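# Move the pocketed part from the vise to the outfeed tray

## Task

Lift the finished part (the block with a pocket in its top face) out of the vise and set it flat, pocket facing up, in the black outfeed tray next to the part already there. The two low loose bars beneath it in the vise must be left standing upright between the jaws, and no plain block may be left obviously tipped over.

## Robot and tools

Robot: two arms, left_arm (carrying a left hand) and right_arm (carrying a right hand). Calibrated bases in the scene frame: left_arm at (+0.032, +0.286, +0.001) m, right_arm at (+0.046, -0.295, +0.002) m, each turned only a hair about z. A post is fixed to the floor behind the arms. Loose objects can occasionally get a brief shove from outside.

Frame: scene frame with its origin at table-top height, halfway between the nominal bases; +x runs out over the table, +y toward left_arm, +z up. Arm names do not match image sides. Reported positions are metres; orientations are quat_wxyz. Printed hand poses may be wrong by a few centimetres, worse at long reach.

Hand point: a point 0.05 m in front of the palm and 0.15 m from the wrist mounting face along the fingers. Its +z runs along straight fingers, +y out of the palm, and +x across the palm away from the thumb on the right hand (toward the thumb on the left hand). Straight fingertips end 0.06-0.07 m past the point along +z, with finger centre lines 0.06 m behind it along -y. A wrist bracket on the little-finger side can strike things.

The row (shared by execute_actions and move): 28 numbers, each in [-1, 1], always for both arms. Order: left_arm dx, dy, dz, rx, ry, rz; left hand little, ring, middle, index, thumb_bend, thumb_turn, force_limit, speed; then the same 14 for right_arm and right hand. The six pose numbers are an offset, not a pose: they are measured along scene axes from that arm's current Hand target (the last commanded pose after clipping), and 1.0 equals 0.6 m or 180 degrees. rx, ry, rz form one rotation vector, turned about the Hand target position. Six zeros means no new request for that arm. Finger numbers are absolute targets: -1 open/straight, +1 curled; thumb_bend -1 straight to +1 bent; thumb_turn -1 beside the palm to +1 opposite the fingers. force_limit maps -1..+1 to about 0..10 N at the fingertip (0..15 N for the two thumb motors); speed rises from near zero at -1 to full at +0.48 and above. No hand number means keep as is, so to leave a hand alone resend its last executed eight numbers (or, before any were sent, its hand_measured plus hand_force_limit and hand_speed).

execute_actions(actions, cameras): actions is a list of actions; each action is a table of 1 to 15 rows, one per 1/30 s step, the last row held to step 15. Every row in an action is an offset from the Hand target at that action's start, so repeating an offset keeps moving further. Images come only with an empty actions list or when cameras names them (["all"] for all).

move(target, speed, blend, blocking, cameras): target is one row or up to 15 rows, all offsets from the same starting Hand targets. speed is m/s (0.002 to 4.3, default 0.25; turning up to twice that in rad/s), one value or one per target. blend is a corner-rounding radius in m; 0 means stop at each target. Paths are straight, all finish together, are capped at 10 s, and avoid nothing. Faster moves lag, overshoot and hit harder. blocking=false returns after about 0.5 s while the move continues. The result adds a move: line (done, off_target, moving, held, fault) and limits (paced = pose clipped, held = steps withheld).

wait(seconds 0-3600) lets time pass with no new commands. stop brakes a running move. zoom_image(camera, region [x0,y0,x1,y1], at most 504x504) enlarges the newest image of cam_head_left, cam_head_right, cam_high, cam_left_wrist or cam_right_wrist. show_instructions shows the reference pages. finished_scene ends everything for good.

Results: Hand target, end_effector_position/quat, Joint positions, velocities and torques (offset, scaled, noisy; numbers 3 and 4 wrap at ±28 N m), hand_measured, hand_stopped_by (moving, target, force, stalled, fault), hand_load_n (positive means being pushed open), hand_force_limit, hand_speed. A dropped grip shows as load near 0.

Behaviour: arms settle 1-3 cm (up to 5 cm) off command, usually low, without any contact; a loaded elbow may sag. Orientation commands are clipped to within 40 degrees of the measured one each step. An arm blocked by something keeps pressing; command the target back beyond the hand point to release. If an arm settles short, send the remaining distance as a new offset.

Gripping: with thumb_turn at +1, the hand encloses objects roughly 0.035-0.065 m thick; handles down to 0.025 m; a thumb-to-index pinch can take light items up to about 0.08 m. A motor moves only when its target changes by 0.002 or more, then locks at its target or at force_limit. Close at speed -0.94 or below for a gentle grip. To squeeze more, raise force_limit and send a more-closed target; to loosen, send a more-open one.

Avoid: dropping parts even a few millimetres, releasing a moving part, fast impacts on fixed or heavy things, knocking the loose bars or plain blocks over, anything leaving the table, hand-to-hand contact or closing one hand on the other, heavy loads on fingers, and long stretched or stalled pushes that overheat motors (MOTOR HOT at 85 °C; at 100 °C the arm drops for 30-60 s).

Each tool is called after "Request:" as name(argument=value, ...), one argument or row to a line, values as JSON.

Reference images:

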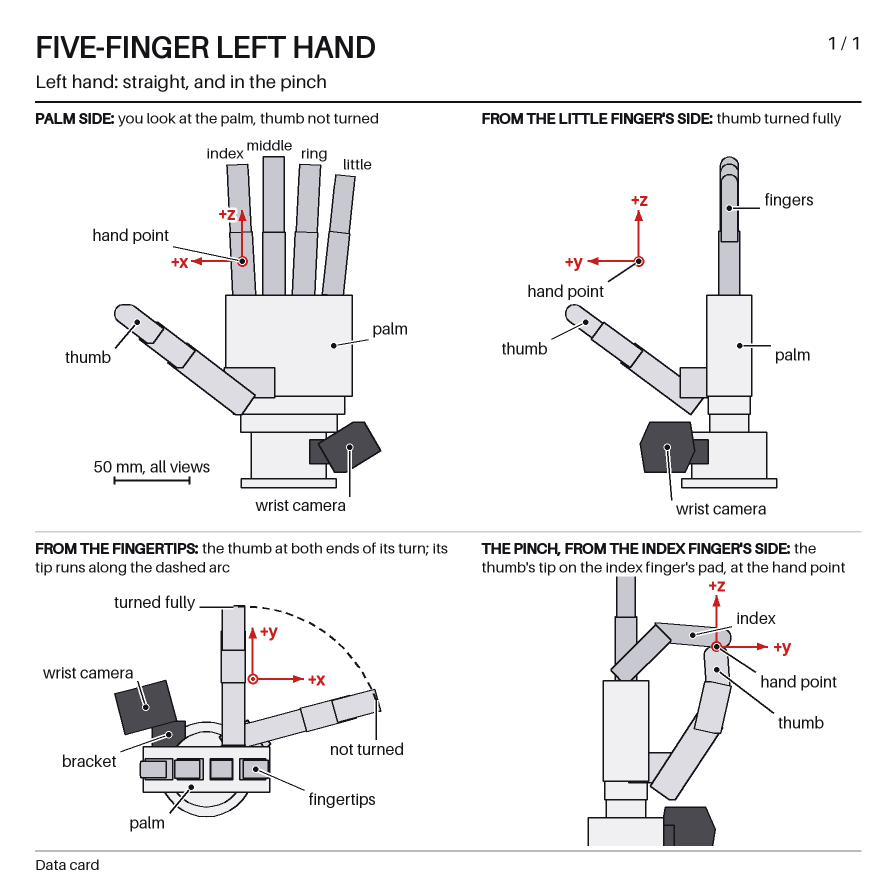

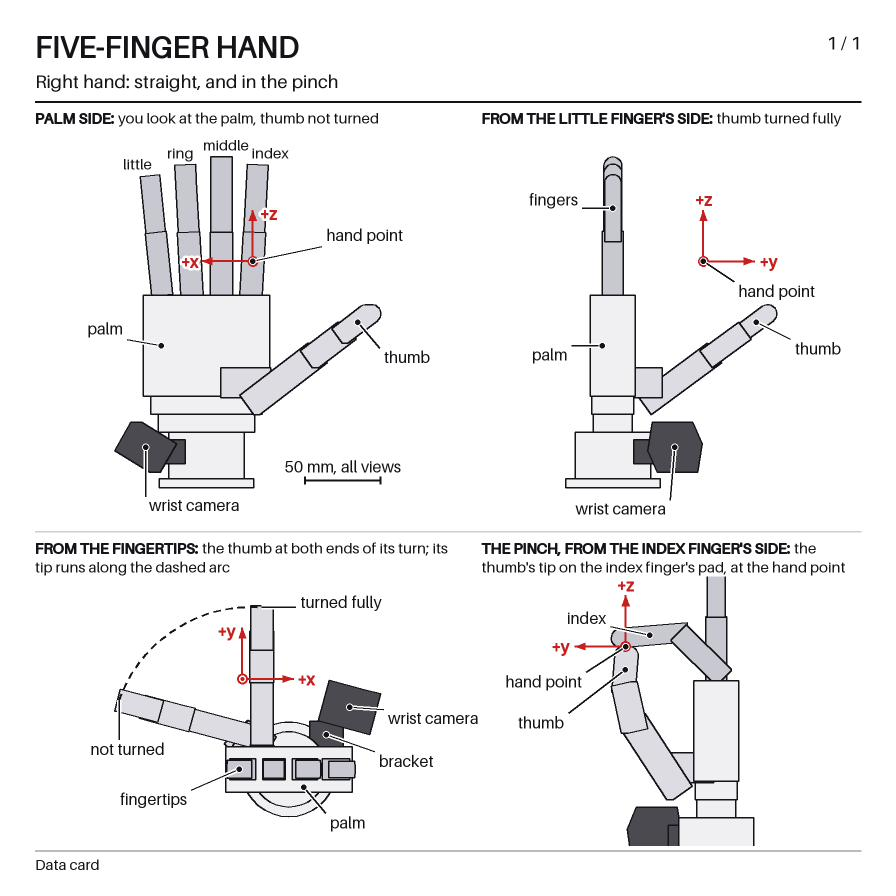

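## Session

Request:
execute_actions(
  actions=[],
  cameras=["all"],
)

Scene clock: 0.00 s.
left_arm: end_effector_position=(+0.5977, +0.0745, +0.2521) hand_measured=(-1.000, -1.000, -1.000, -1.000, -1.000, -1.000) hand_load_n=(+0.0, -0.5, +0.0, +0.0, +0.0, +0.0) hand_stopped_by=(target, target, target, target, target, target) hand_force_limit=0.00 hand_speed=-0.80 end_effector_quat_wxyz=(+0.536, +0.027, +0.776, -0.333) | right_arm: end_effector_position=(+0.2914, -0.0159, +0.2405) hand_measured=(-1.000, -1.000, -1.000, -1.000, -1.000, -1.000) hand_load_n=(+0.0, +0.0, +0.0, +0.0, +0.0, +0.0) hand_stopped_by=(target, target, target, target, target, target) hand_force_limit=0.00 hand_speed=-0.80 end_effector_quat_wxyz=(+0.755, -0.624, +0.196, -0.048)
Joint positions: left_arm=[-0.327 1.334 0.924 0.199 0.242 1.102] | right_arm=[0.321 0.935 0.287 0.87 -0.846 0.408]
Joint velocities: within noise
Joint torques (N m): no reading
Heat: left arm: hottest elbow 38 °C; right arm: hottest elbow 36 °C.
Hand target: left_arm +0.6031, +0.0725, +0.2620; +0.543, +0.029, +0.770, -0.335 | right_arm +0.2960, -0.0143, +0.2512; +0.760, -0.620, +0.187, -0.055

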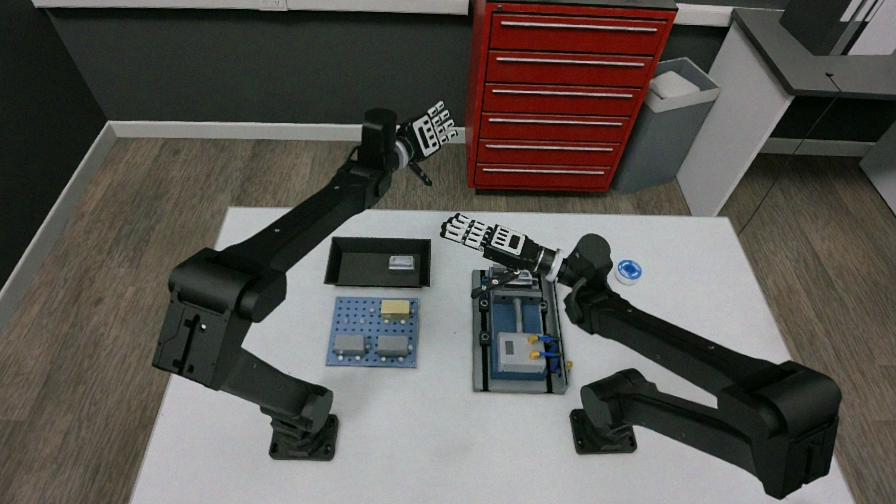

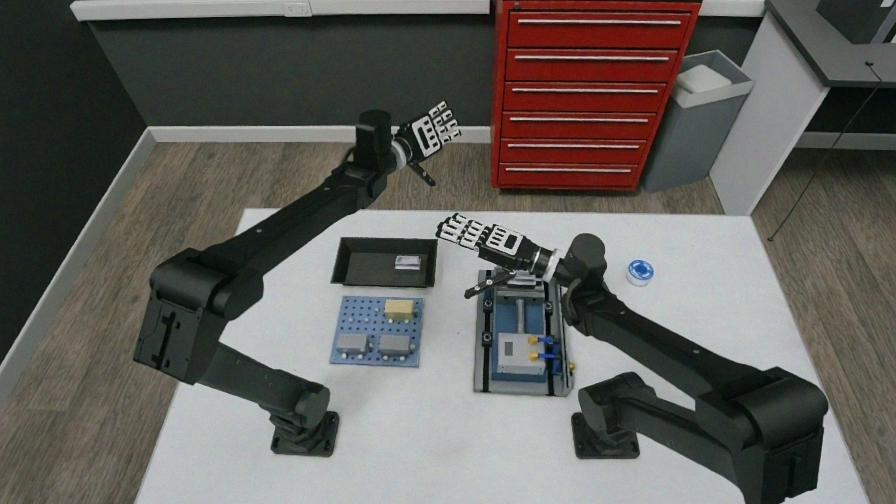

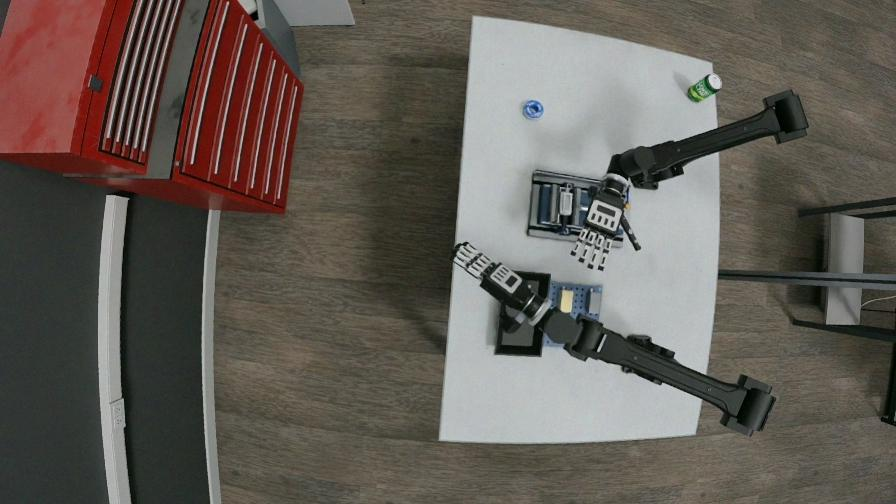

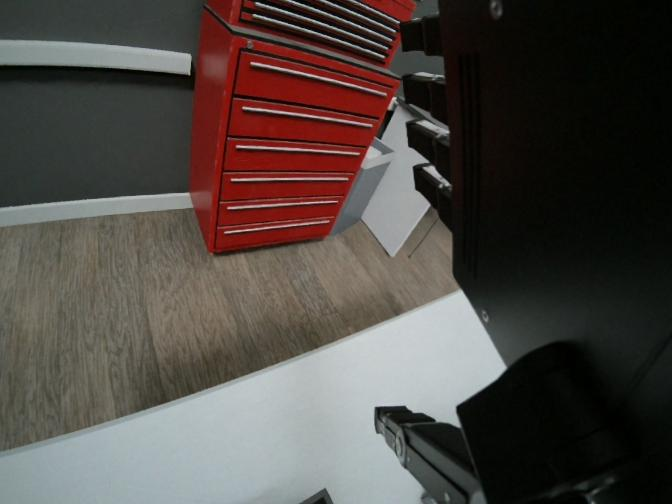

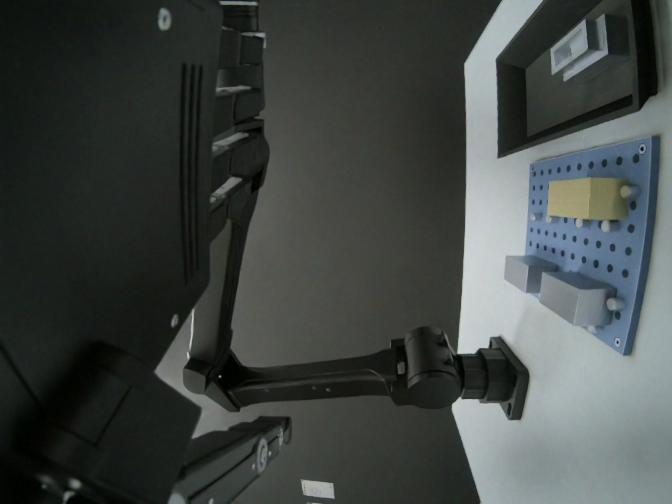

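Request:
zoom_image(
  camera="cam_head_left",
  region=[440, 230, 620, 410],
)

Request:
zoom_image(
  camera="cam_high",
  region=[490, 140, 690, 280],
)

Request:
zoom_image(
  camera="cam_head_left",
  region=[300, 220, 460, 380],
)

Request:
zoom_image(
  camera="cam_right_wrist",
  region=[420, 0, 672, 400],
)

Scaled by 2.800 from the camera's image (finer frame: 1280x720).

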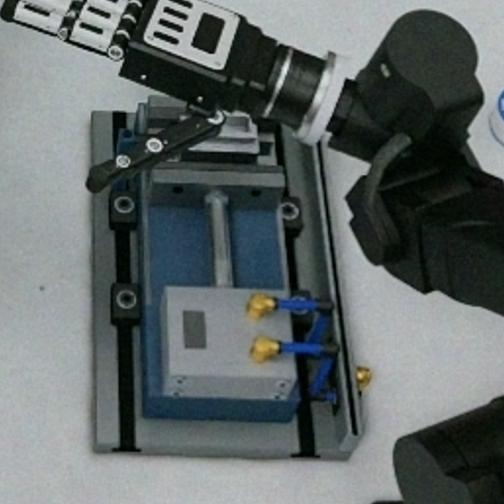

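Scaled by 2.520 from the camera's image (finer frame: 1280x720).

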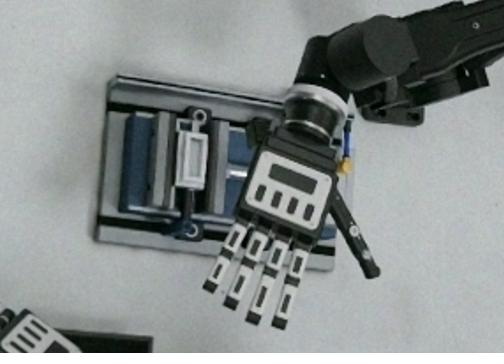

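Scaled by 3.150 from the camera's image (finer frame: 1280x720).

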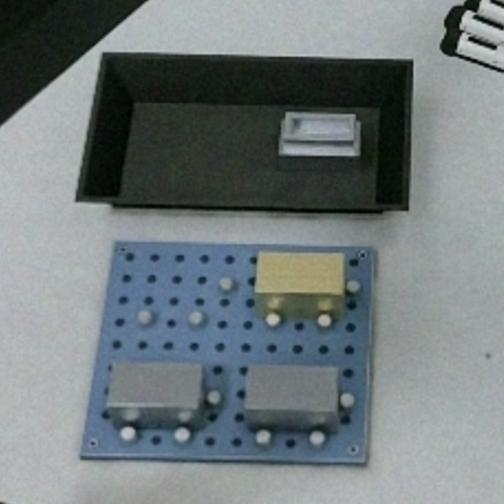

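Scaled by 1.260 from the camera's image (finer frame: 960x720).

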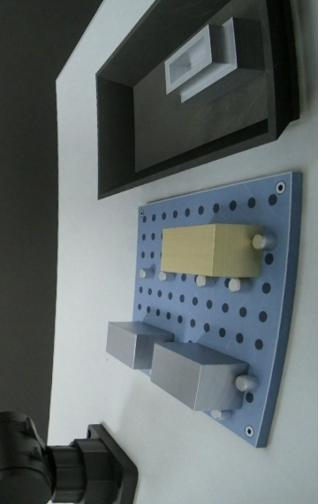

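Request:
move(
  target=[0,0,0,0,0,0,-1,-1,-1,-1,-1,-1,0,-0.8, 0,-0.2267,0.28,-0.3723,0.4304,-0.2287,-1,-1,-1,-1,-1,-1,0,-0.8],
  speed=0.25,
  cameras=["all"],
)

Scene clock: 9.60 s.
left_arm: end_effector_position=(+0.5977, +0.0745, +0.2521) hand_measured=(-1.000, -1.000, -1.000, -1.000, -1.000, -1.000) hand_load_n=(+0.0, +0.0, +0.0, +0.0, +0.0, +0.0) hand_stopped_by=(target, target, target, target, target, target) hand_force_limit=0.00 hand_speed=-0.80 end_effector_quat_wxyz=(+0.536, +0.027, +0.776, -0.333) | right_arm: end_effector_position=(+0.2906, -0.1480, +0.3972) hand_measured=(-1.000, -1.000, -1.000, -1.000, -1.000, -1.000) hand_load_n=(+0.0, -0.5, +0.0, +0.0, +0.0, +0.0) hand_stopped_by=(target, target, target, target, target, target) hand_force_limit=0.00 hand_speed=-0.80 end_effector_quat_wxyz=(-0.165, +0.706, -0.686, +0.050)
Joint positions: left_arm=[-0.327 1.334 0.924 0.199 0.242 1.102] | right_arm=[0.31 1.051 1.508 -1.685 -0.057 0.316]
Joint torques (N m): left_arm=[1.2 -9.35 11.14 1.99 0.08 0.01] | right_arm=[-0.09 -5.83 12.21 0.59 0.2 0.18]
Heat: left arm: hottest elbow 40 °C; right arm: hottest elbow 39 °C.
Hand target: left_arm +0.6031, +0.0725, +0.2620; +0.543, +0.029, +0.770, -0.335 | right_arm +0.2960, -0.1503, +0.4192; -0.001, +0.707, -0.707, +0.000
Off the commanded pose: left_arm 0.011 m, 1 deg | right_arm 0.023 m, 20 deg.
joint sent to its limit (right arm) — joint 4 (wrist pitch), lower limit. The joint targets are off in orientation, not in position.
move: off_target (right_arm)

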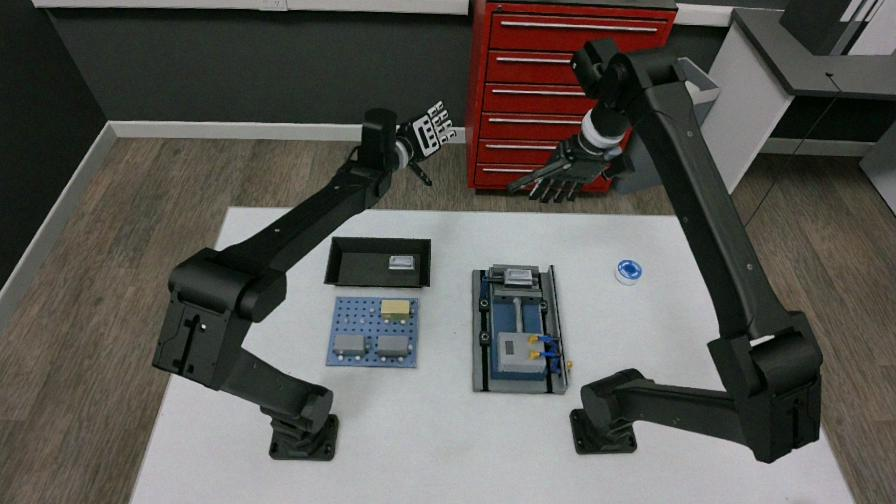

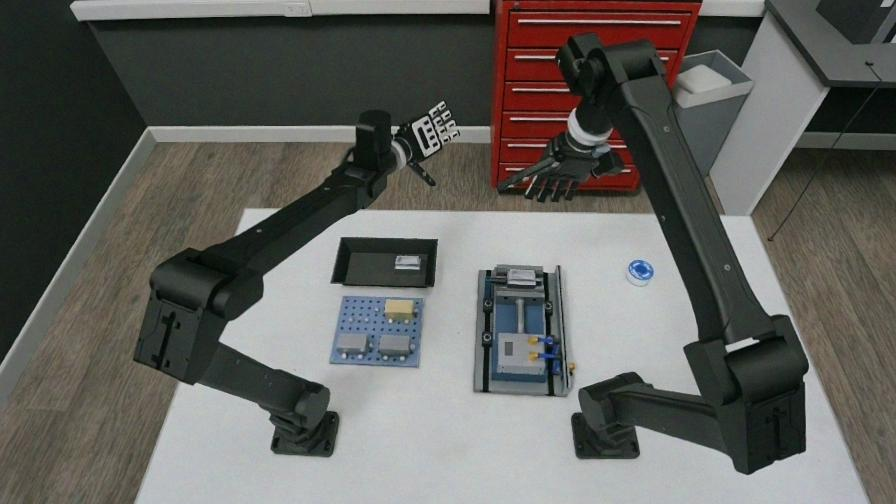

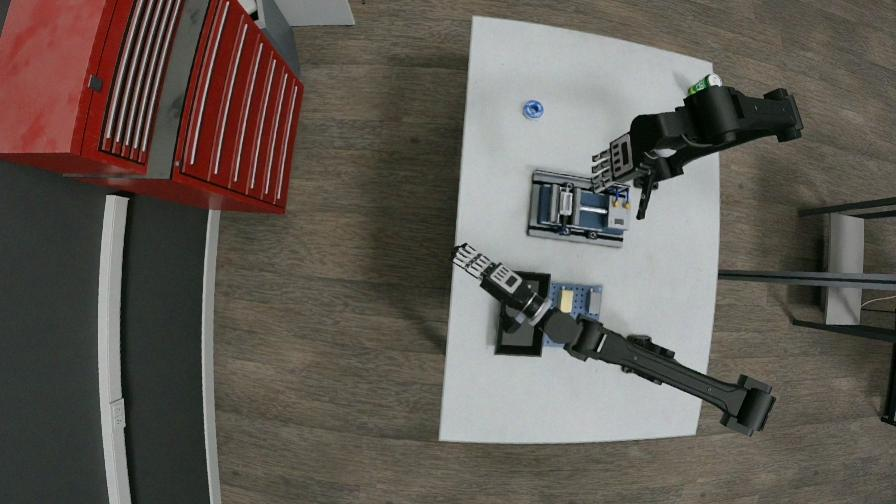

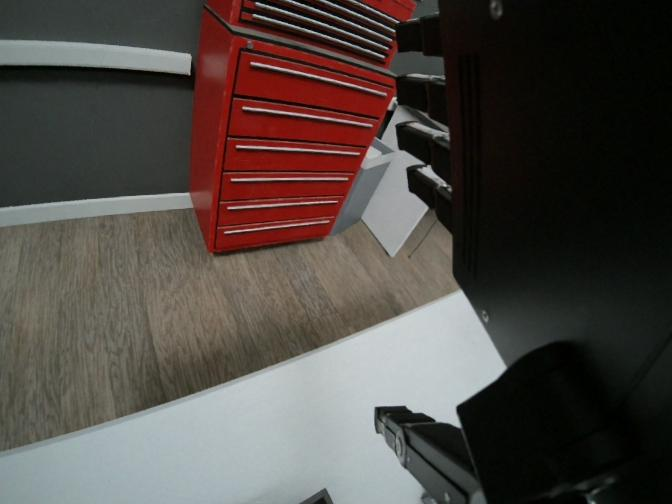

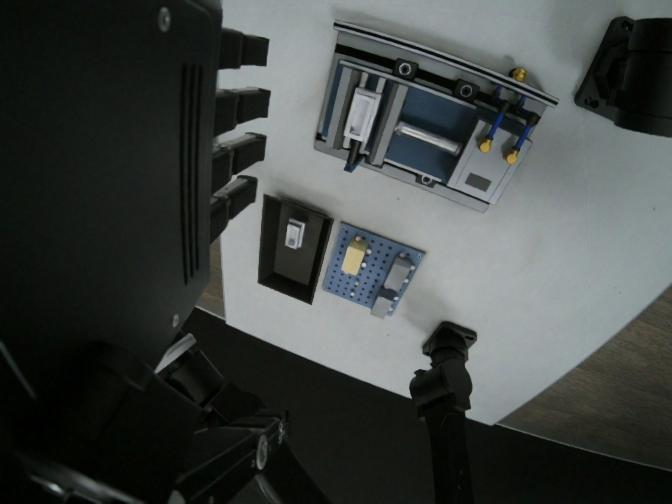

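Request:
zoom_image(
  camera="cam_right_wrist",
  region=[300, 0, 580, 210],
)

Request:
zoom_image(
  camera="cam_head_left",
  region=[460, 250, 600, 400],
)

Request:
zoom_image(
  camera="cam_high",
  region=[510, 150, 650, 260],
)

Request:
zoom_image(
  camera="cam_right_wrist",
  region=[240, 180, 440, 330],
)

Scaled by 1.800 from the camera's image (finer frame: 960x720).

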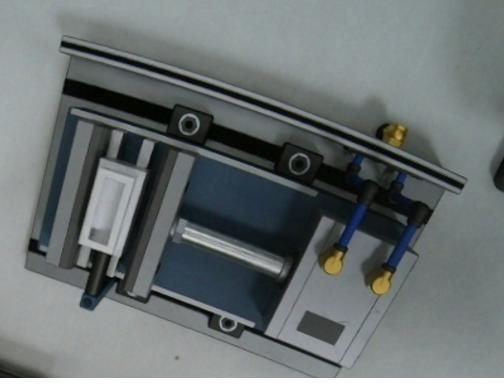

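Scaled by 3.360 from the camera's image (finer frame: 1280x720).

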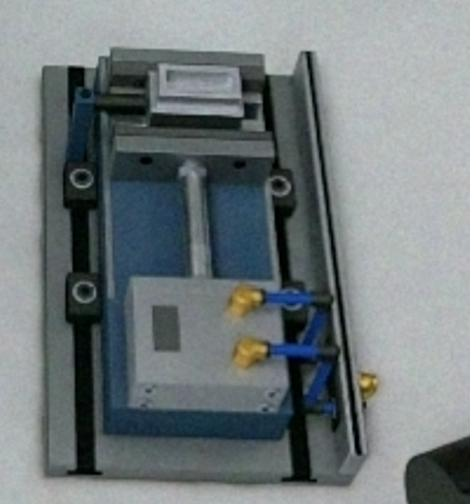

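Scaled by 3.600 from the camera's image (finer frame: 1280x720).

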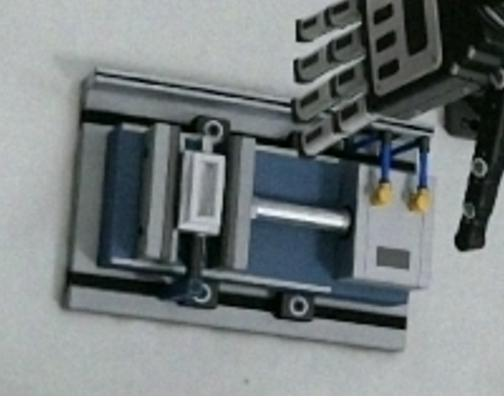

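Scaled by 2.520 from the camera's image (finer frame: 960x720).

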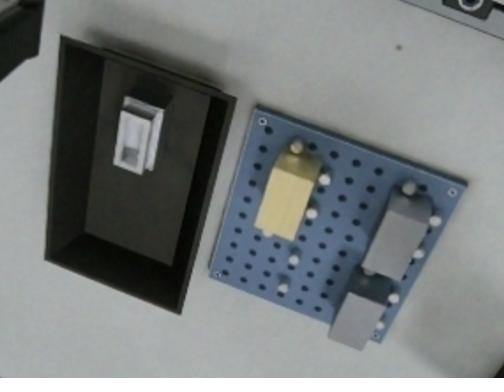

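Request:
move(
  target=[-0.555,0.079,-0.05,-0.1969,0.2668,-0.1288,-1,-1,-1,-1,-1,-1,0,-0.8, 0,0,0,0,0,0,-1,-1,-1,-1,-1,-1,0,-0.8],
  speed=0.25,
  cameras=["cam_left_wrist","cam_head_left","cam_high"],
)

Scene clock: 16.57 s.
left_arm: end_effector_position=(+0.2722, +0.1173, +0.2362) hand_measured=(-1.000, -1.000, -1.000, -1.000, -1.000, -1.000) hand_load_n=(-0.5, +0.0, +0.0, +0.0, +0.0, -0.5) hand_stopped_by=(target, target, target, target, target, target) hand_force_limit=0.00 hand_speed=-0.80 end_effector_quat_wxyz=(+0.098, -0.117, +0.764, -0.627) | right_arm: end_effector_position=(+0.2907, -0.1479, +0.3973) hand_measured=(-1.000, -1.000, -1.000, -1.000, -1.000, -1.000) hand_load_n=(+0.0, +0.0, +0.0, +0.0, +0.0, +0.0) hand_stopped_by=(target, target, target, target, target, target) hand_force_limit=0.00 hand_speed=-0.80 end_effector_quat_wxyz=(-0.165, +0.706, -0.687, +0.050)
Joint positions: left_arm=[0.07 0.711 0.578 -0.539 1.251 0.651] | right_arm=[0.31 1.051 1.508 -1.685 -0.057 0.316]
Joint torques (N m): left_arm=[2.26 -1.9 8.95 0.69 0.63 0.13] | right_arm=[0.03 -6.18 12.22 0.69 0.2 0.19]
Heat: left arm: hottest elbow 42 °C; right arm: hottest elbow 41 °C.
Hand target: left_arm +0.2701, +0.1200, +0.2319; +0.098, -0.120, +0.765, -0.625 | right_arm +0.2960, -0.1502, +0.4192; -0.001, +0.707, -0.707, +0.000
Off the commanded pose: left_arm 0.005 m, 0 deg | right_arm 0.023 m, 20 deg.
joint sent to its limit (right arm) — joint 4 (wrist pitch), lower limit. The joint targets are off in orientation, not in position.
move: done
Images, in order (width x height): cam_head_left 896x504, cam_high 896x504, cam_left_wrist 672x504.

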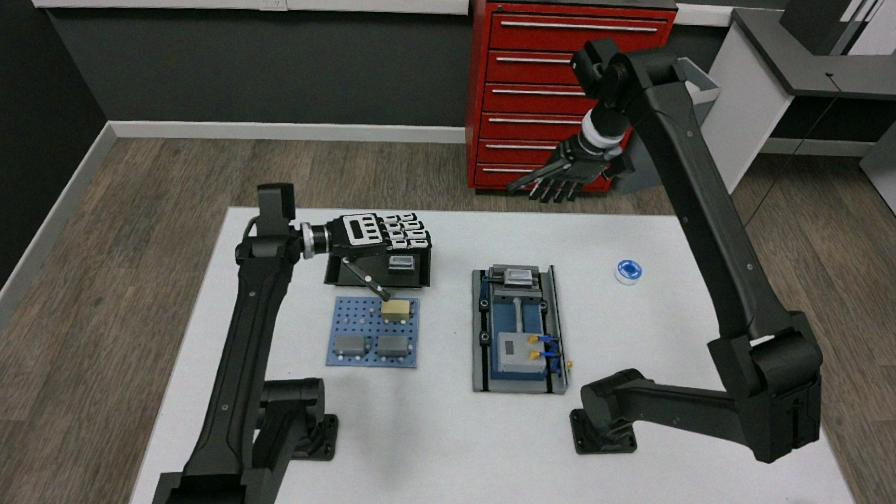

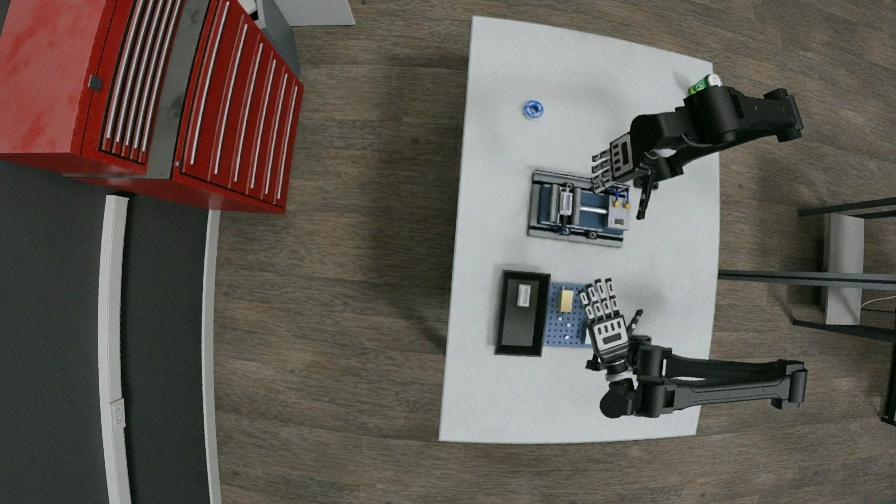

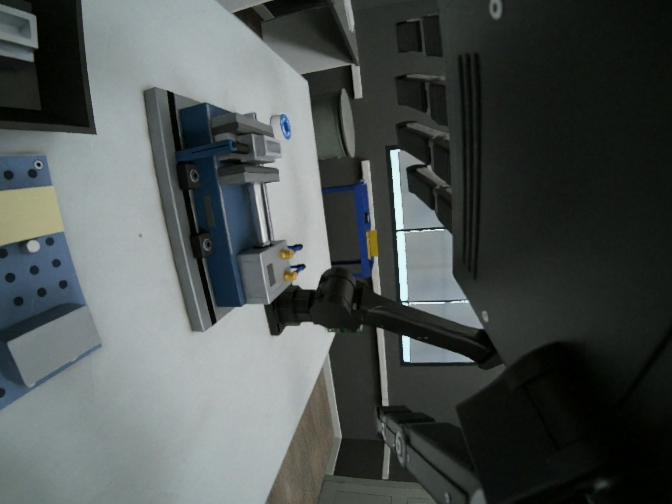

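Request:
zoom_image(
  camera="cam_left_wrist",
  region=[180, 90, 300, 180],
)

Request:
zoom_image(
  camera="cam_left_wrist",
  region=[140, 80, 320, 340],
)

Scaled by 4.200 from the camera's image (finer frame: 960x720).

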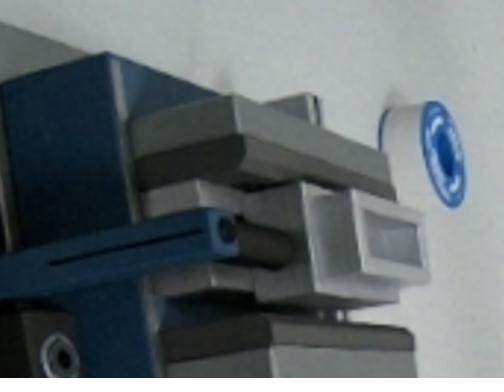

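Scaled by 1.938 from the camera's image (finer frame: 960x720).

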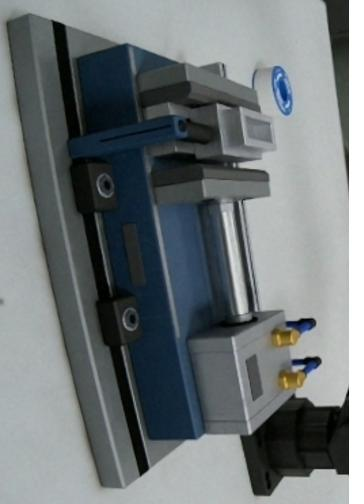

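Request:
execute_actions(
  actions=[],
  cameras=["all"],
)

Request:
zoom_image(
  camera="cam_high",
  region=[540, 175, 600, 235],
)

Request:
zoom_image(
  camera="cam_right_wrist",
  region=[310, 50, 410, 150],
)

Request:
zoom_image(
  camera="cam_head_left",
  region=[475, 250, 565, 320],
)

Request:
zoom_image(
  camera="cam_high",
  region=[490, 260, 610, 365],
)

Scene clock: 34.57 s.
left_arm: end_effector_position=(+0.2722, +0.1173, +0.2362) hand_measured=(-1.000, -1.000, -1.000, -1.000, -1.000, -1.000) hand_load_n=(+0.0, +0.0, +0.0, +0.0, +0.0, -0.5) hand_stopped_by=(target, target, target, target, target, target) hand_force_limit=0.00 hand_speed=-0.80 end_effector_quat_wxyz=(+0.098, -0.116, +0.764, -0.627) | right_arm: end_effector_position=(+0.2907, -0.1479, +0.3973) hand_measured=(-1.000, -1.000, -1.000, -1.000, -1.000, -1.000) hand_load_n=(+0.0, +0.0, +0.0, +0.0, +0.0, +0.0) hand_stopped_by=(target, target, target, target, target, target) hand_force_limit=0.00 hand_speed=-0.80 end_effector_quat_wxyz=(-0.165, +0.706, -0.687, +0.050)
Joint positions: left_arm=[0.07 0.711 0.578 -0.539 1.251 0.652] | right_arm=[0.31 1.051 1.508 -1.685 -0.057 0.316]
Joint velocities: within noise
Joint torques (N m): left_arm=[2.26 -2.02 8.96 0.65 0.63 0.11] | right_arm=[-0.15 -6.24 12.16 0.68 0.2 0.19]
Heat: left arm: hottest elbow 45 °C; right arm: hottest elbow 46 °C.
Hand target: left_arm +0.2701, +0.1200, +0.2319; +0.098, -0.120, +0.765, -0.625 | right_arm +0.2960, -0.1502, +0.4192; -0.001, +0.707, -0.707, +0.000
Off the commanded pose: left_arm 0.005 m, 0 deg | right_arm 0.023 m, 20 deg.

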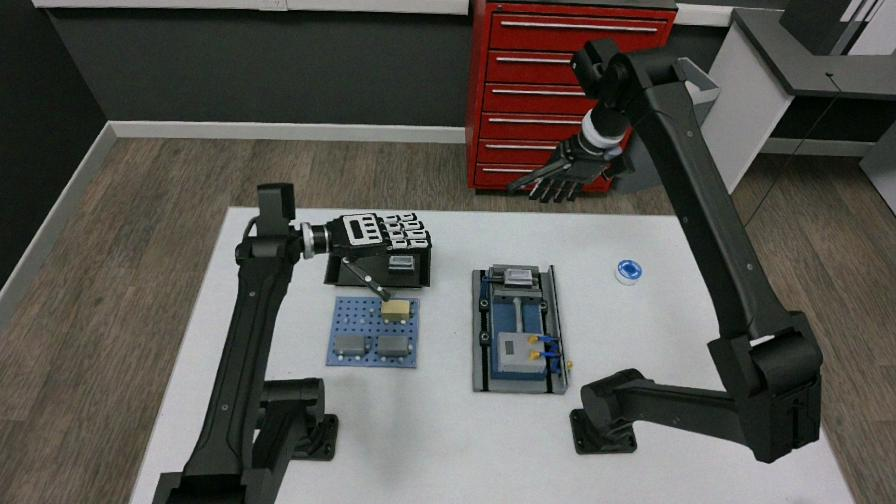

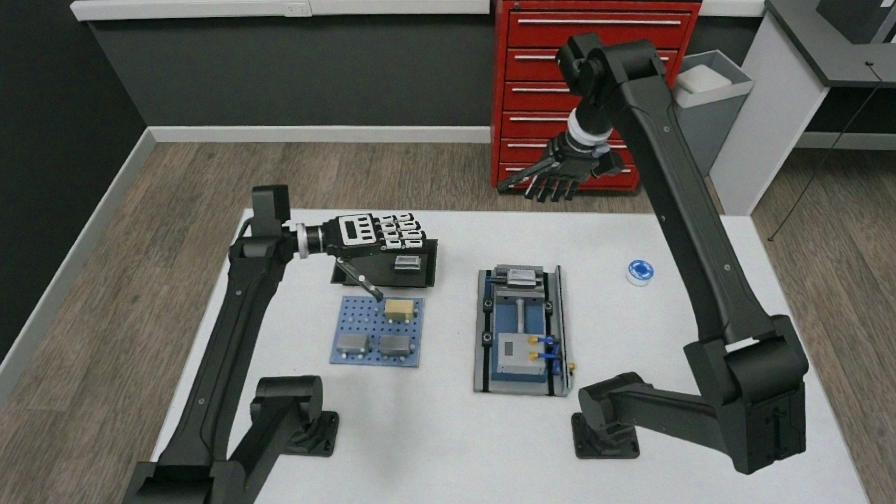

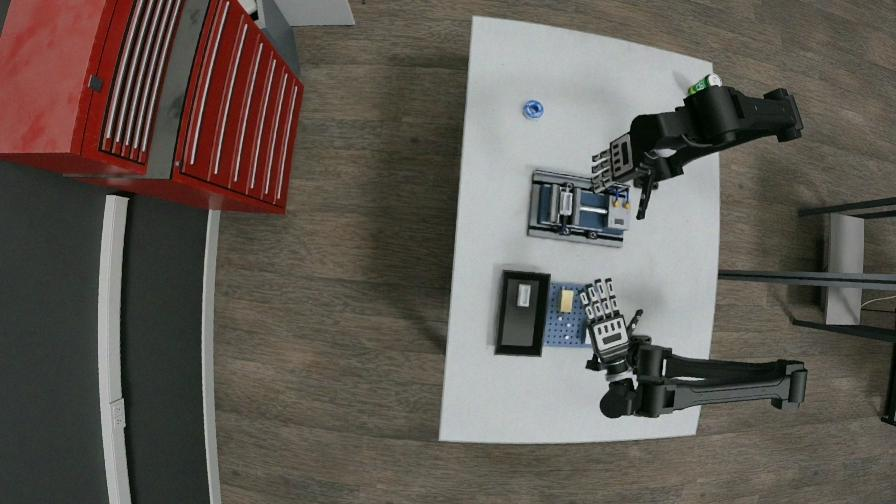

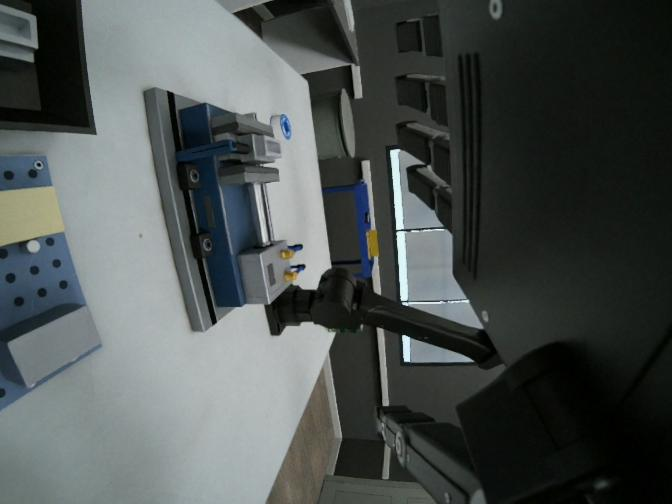

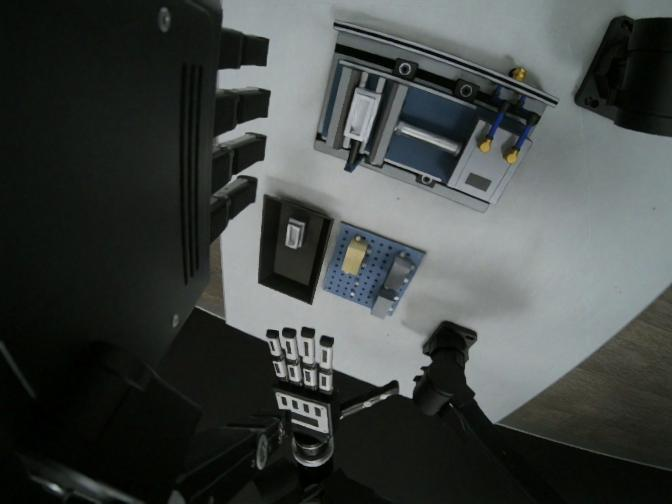

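Scaled by 8.400 from the camera's image (finer frame: 1280x720).

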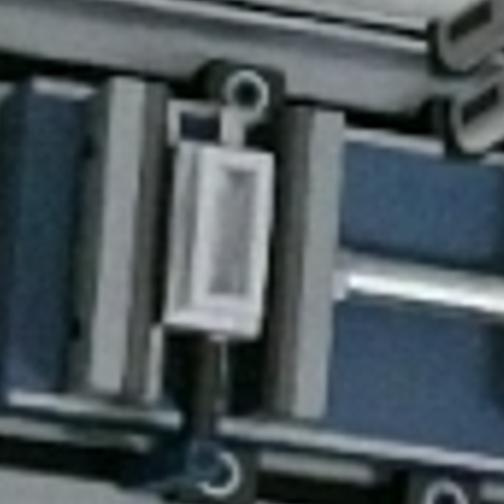

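Scaled by 5.040 from the camera's image (finer frame: 960x720).

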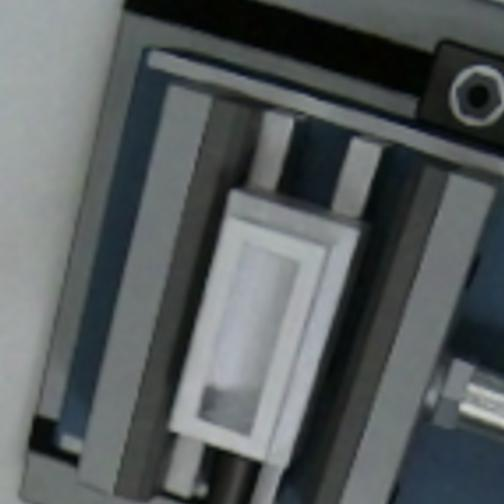

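Scaled by 5.600 from the camera's image (finer frame: 1280x720).

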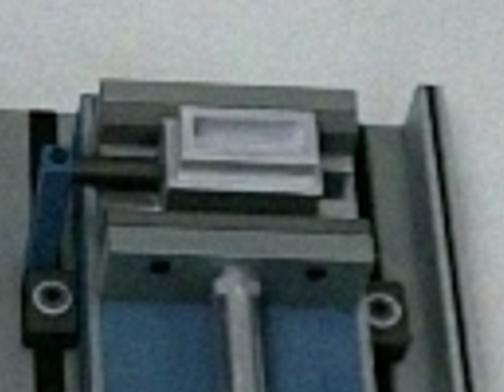

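Scaled by 4.200 from the camera's image (finer frame: 1280x720).

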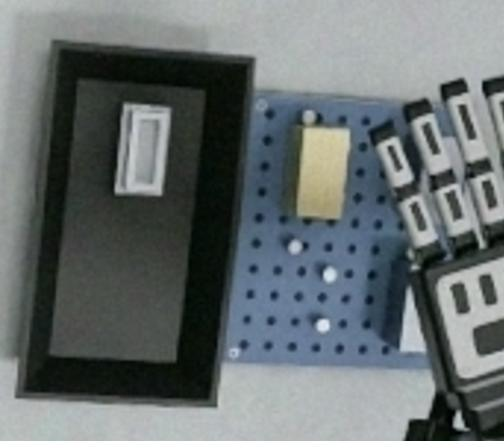

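Request:
move(
  target=[0.067,0,-0.15,0,0,0,-1,-1,-1,-1,-1,-1,0,-0.8, -0.01,0.033,-0.2,0,-0.3889,0,-1,-1,-1,-1,-0.2,1,0,0],
  speed=0.2,
  cameras=["all"],
)

Scene clock: 40.10 s.
left_arm: end_effector_position=(+0.3109, +0.1195, +0.1479) hand_measured=(-1.000, -1.000, -1.000, -1.000, -1.000, -1.000) hand_load_n=(+0.0, +0.0, -0.5, +0.0, +0.0, -0.5) hand_stopped_by=(target, target, target, target, target, target) hand_force_limit=0.00 hand_speed=-0.80 end_effector_quat_wxyz=(+0.098, -0.117, +0.765, -0.626) | right_arm: end_effector_position=(+0.2909, -0.1334, +0.3003) hand_measured=(-1.000, -1.000, -1.000, -1.000, -0.200, +1.000) hand_load_n=(+0.0, +0.0, +0.0, +0.0, +0.0, +0.0) hand_stopped_by=(target, target, target, target, target, target) hand_force_limit=0.00 hand_speed=0.00 end_effector_quat_wxyz=(-0.400, +0.580, -0.580, +0.408)
Joint positions: left_arm=[0.07 0.977 0.451 -0.149 1.25 0.654] | right_arm=[0.988 0.514 0.752 -0.856 0.928 0.508]
Joint torques (N m): left_arm=[1.44 -3.08 7.66 1.98 0.4 -0.06] | right_arm=[2.26 -0.67 8.57 2.03 0.71 0.05]
Heat: left arm: hottest elbow 45 °C; right arm: hottest elbow 46 °C.
Hand target: left_arm +0.3103, +0.1200, +0.1419; +0.098, -0.120, +0.765, -0.625 | right_arm +0.2899, -0.1304, +0.2993; -0.406, +0.579, -0.579, +0.406
Off the commanded pose: left_arm 0.006 m, 0 deg | right_arm 0.003 m, 1 deg.
move: done

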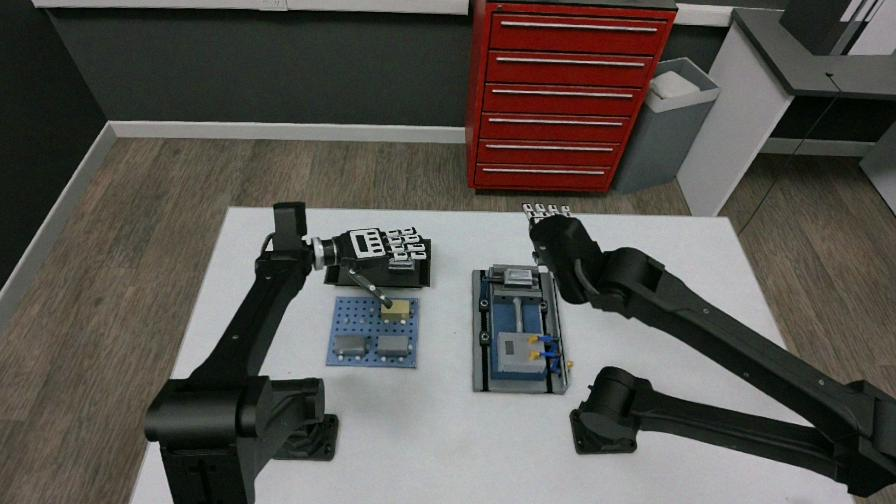

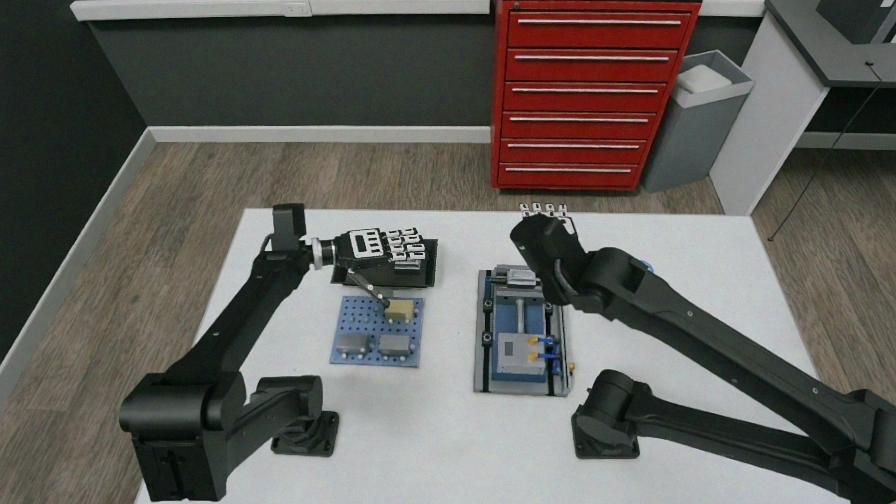

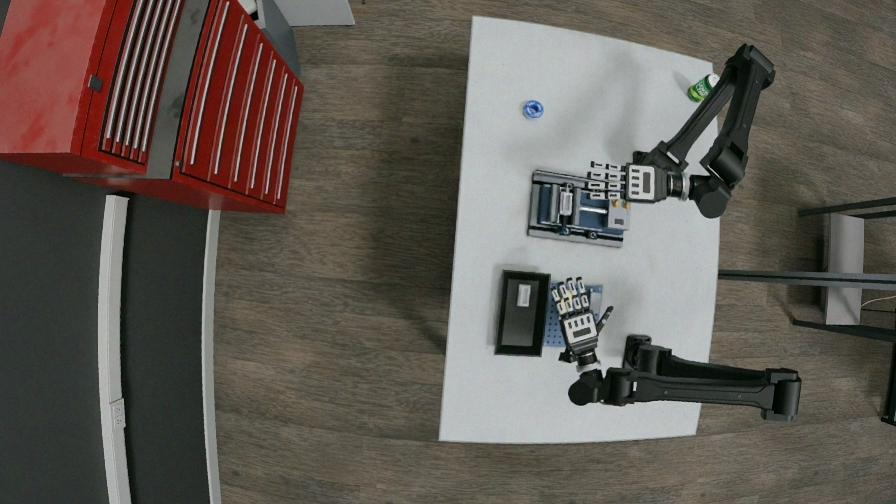

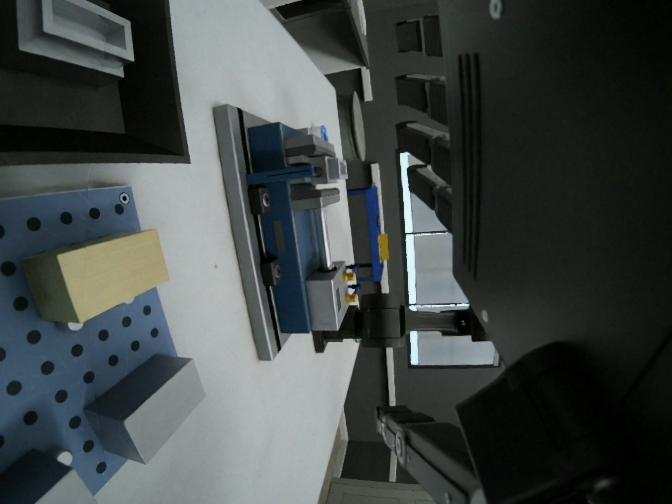

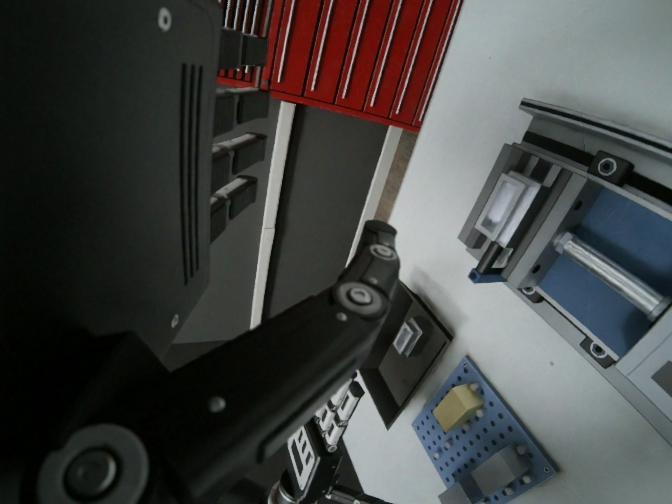

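Request:
zoom_image(
  camera="cam_left_wrist",
  region=[210, 90, 410, 340],
)

Request:
zoom_image(
  camera="cam_left_wrist",
  region=[240, 110, 360, 230],
)

Request:
zoom_image(
  camera="cam_right_wrist",
  region=[340, 90, 640, 300],
)

Scaled by 2.016 from the camera's image (finer frame: 960x720).

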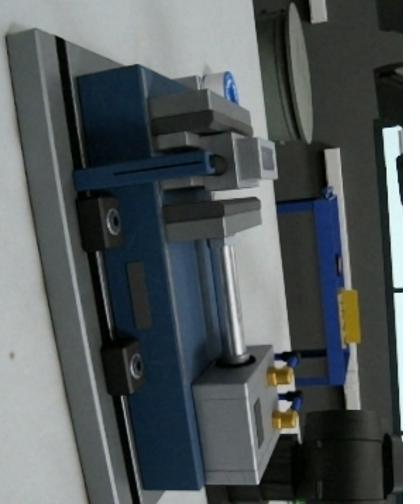

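Scaled by 4.200 from the camera's image (finer frame: 960x720).

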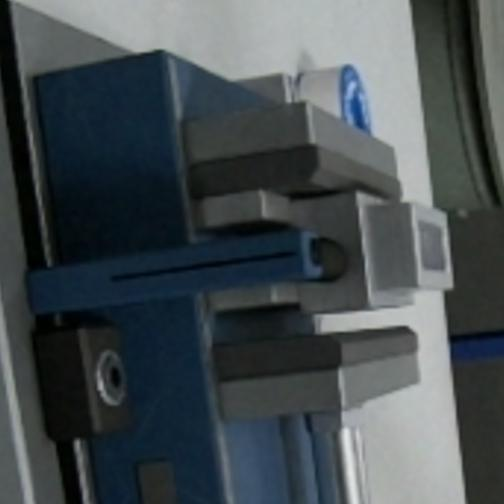

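Scaled by 1.680 from the camera's image (finer frame: 960x720).

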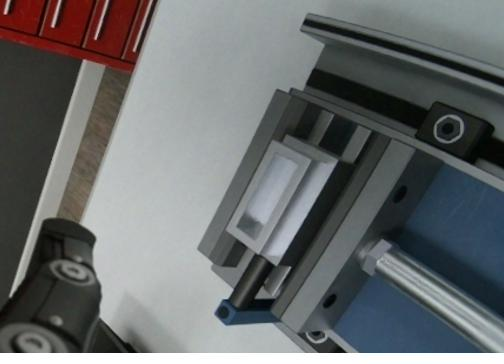

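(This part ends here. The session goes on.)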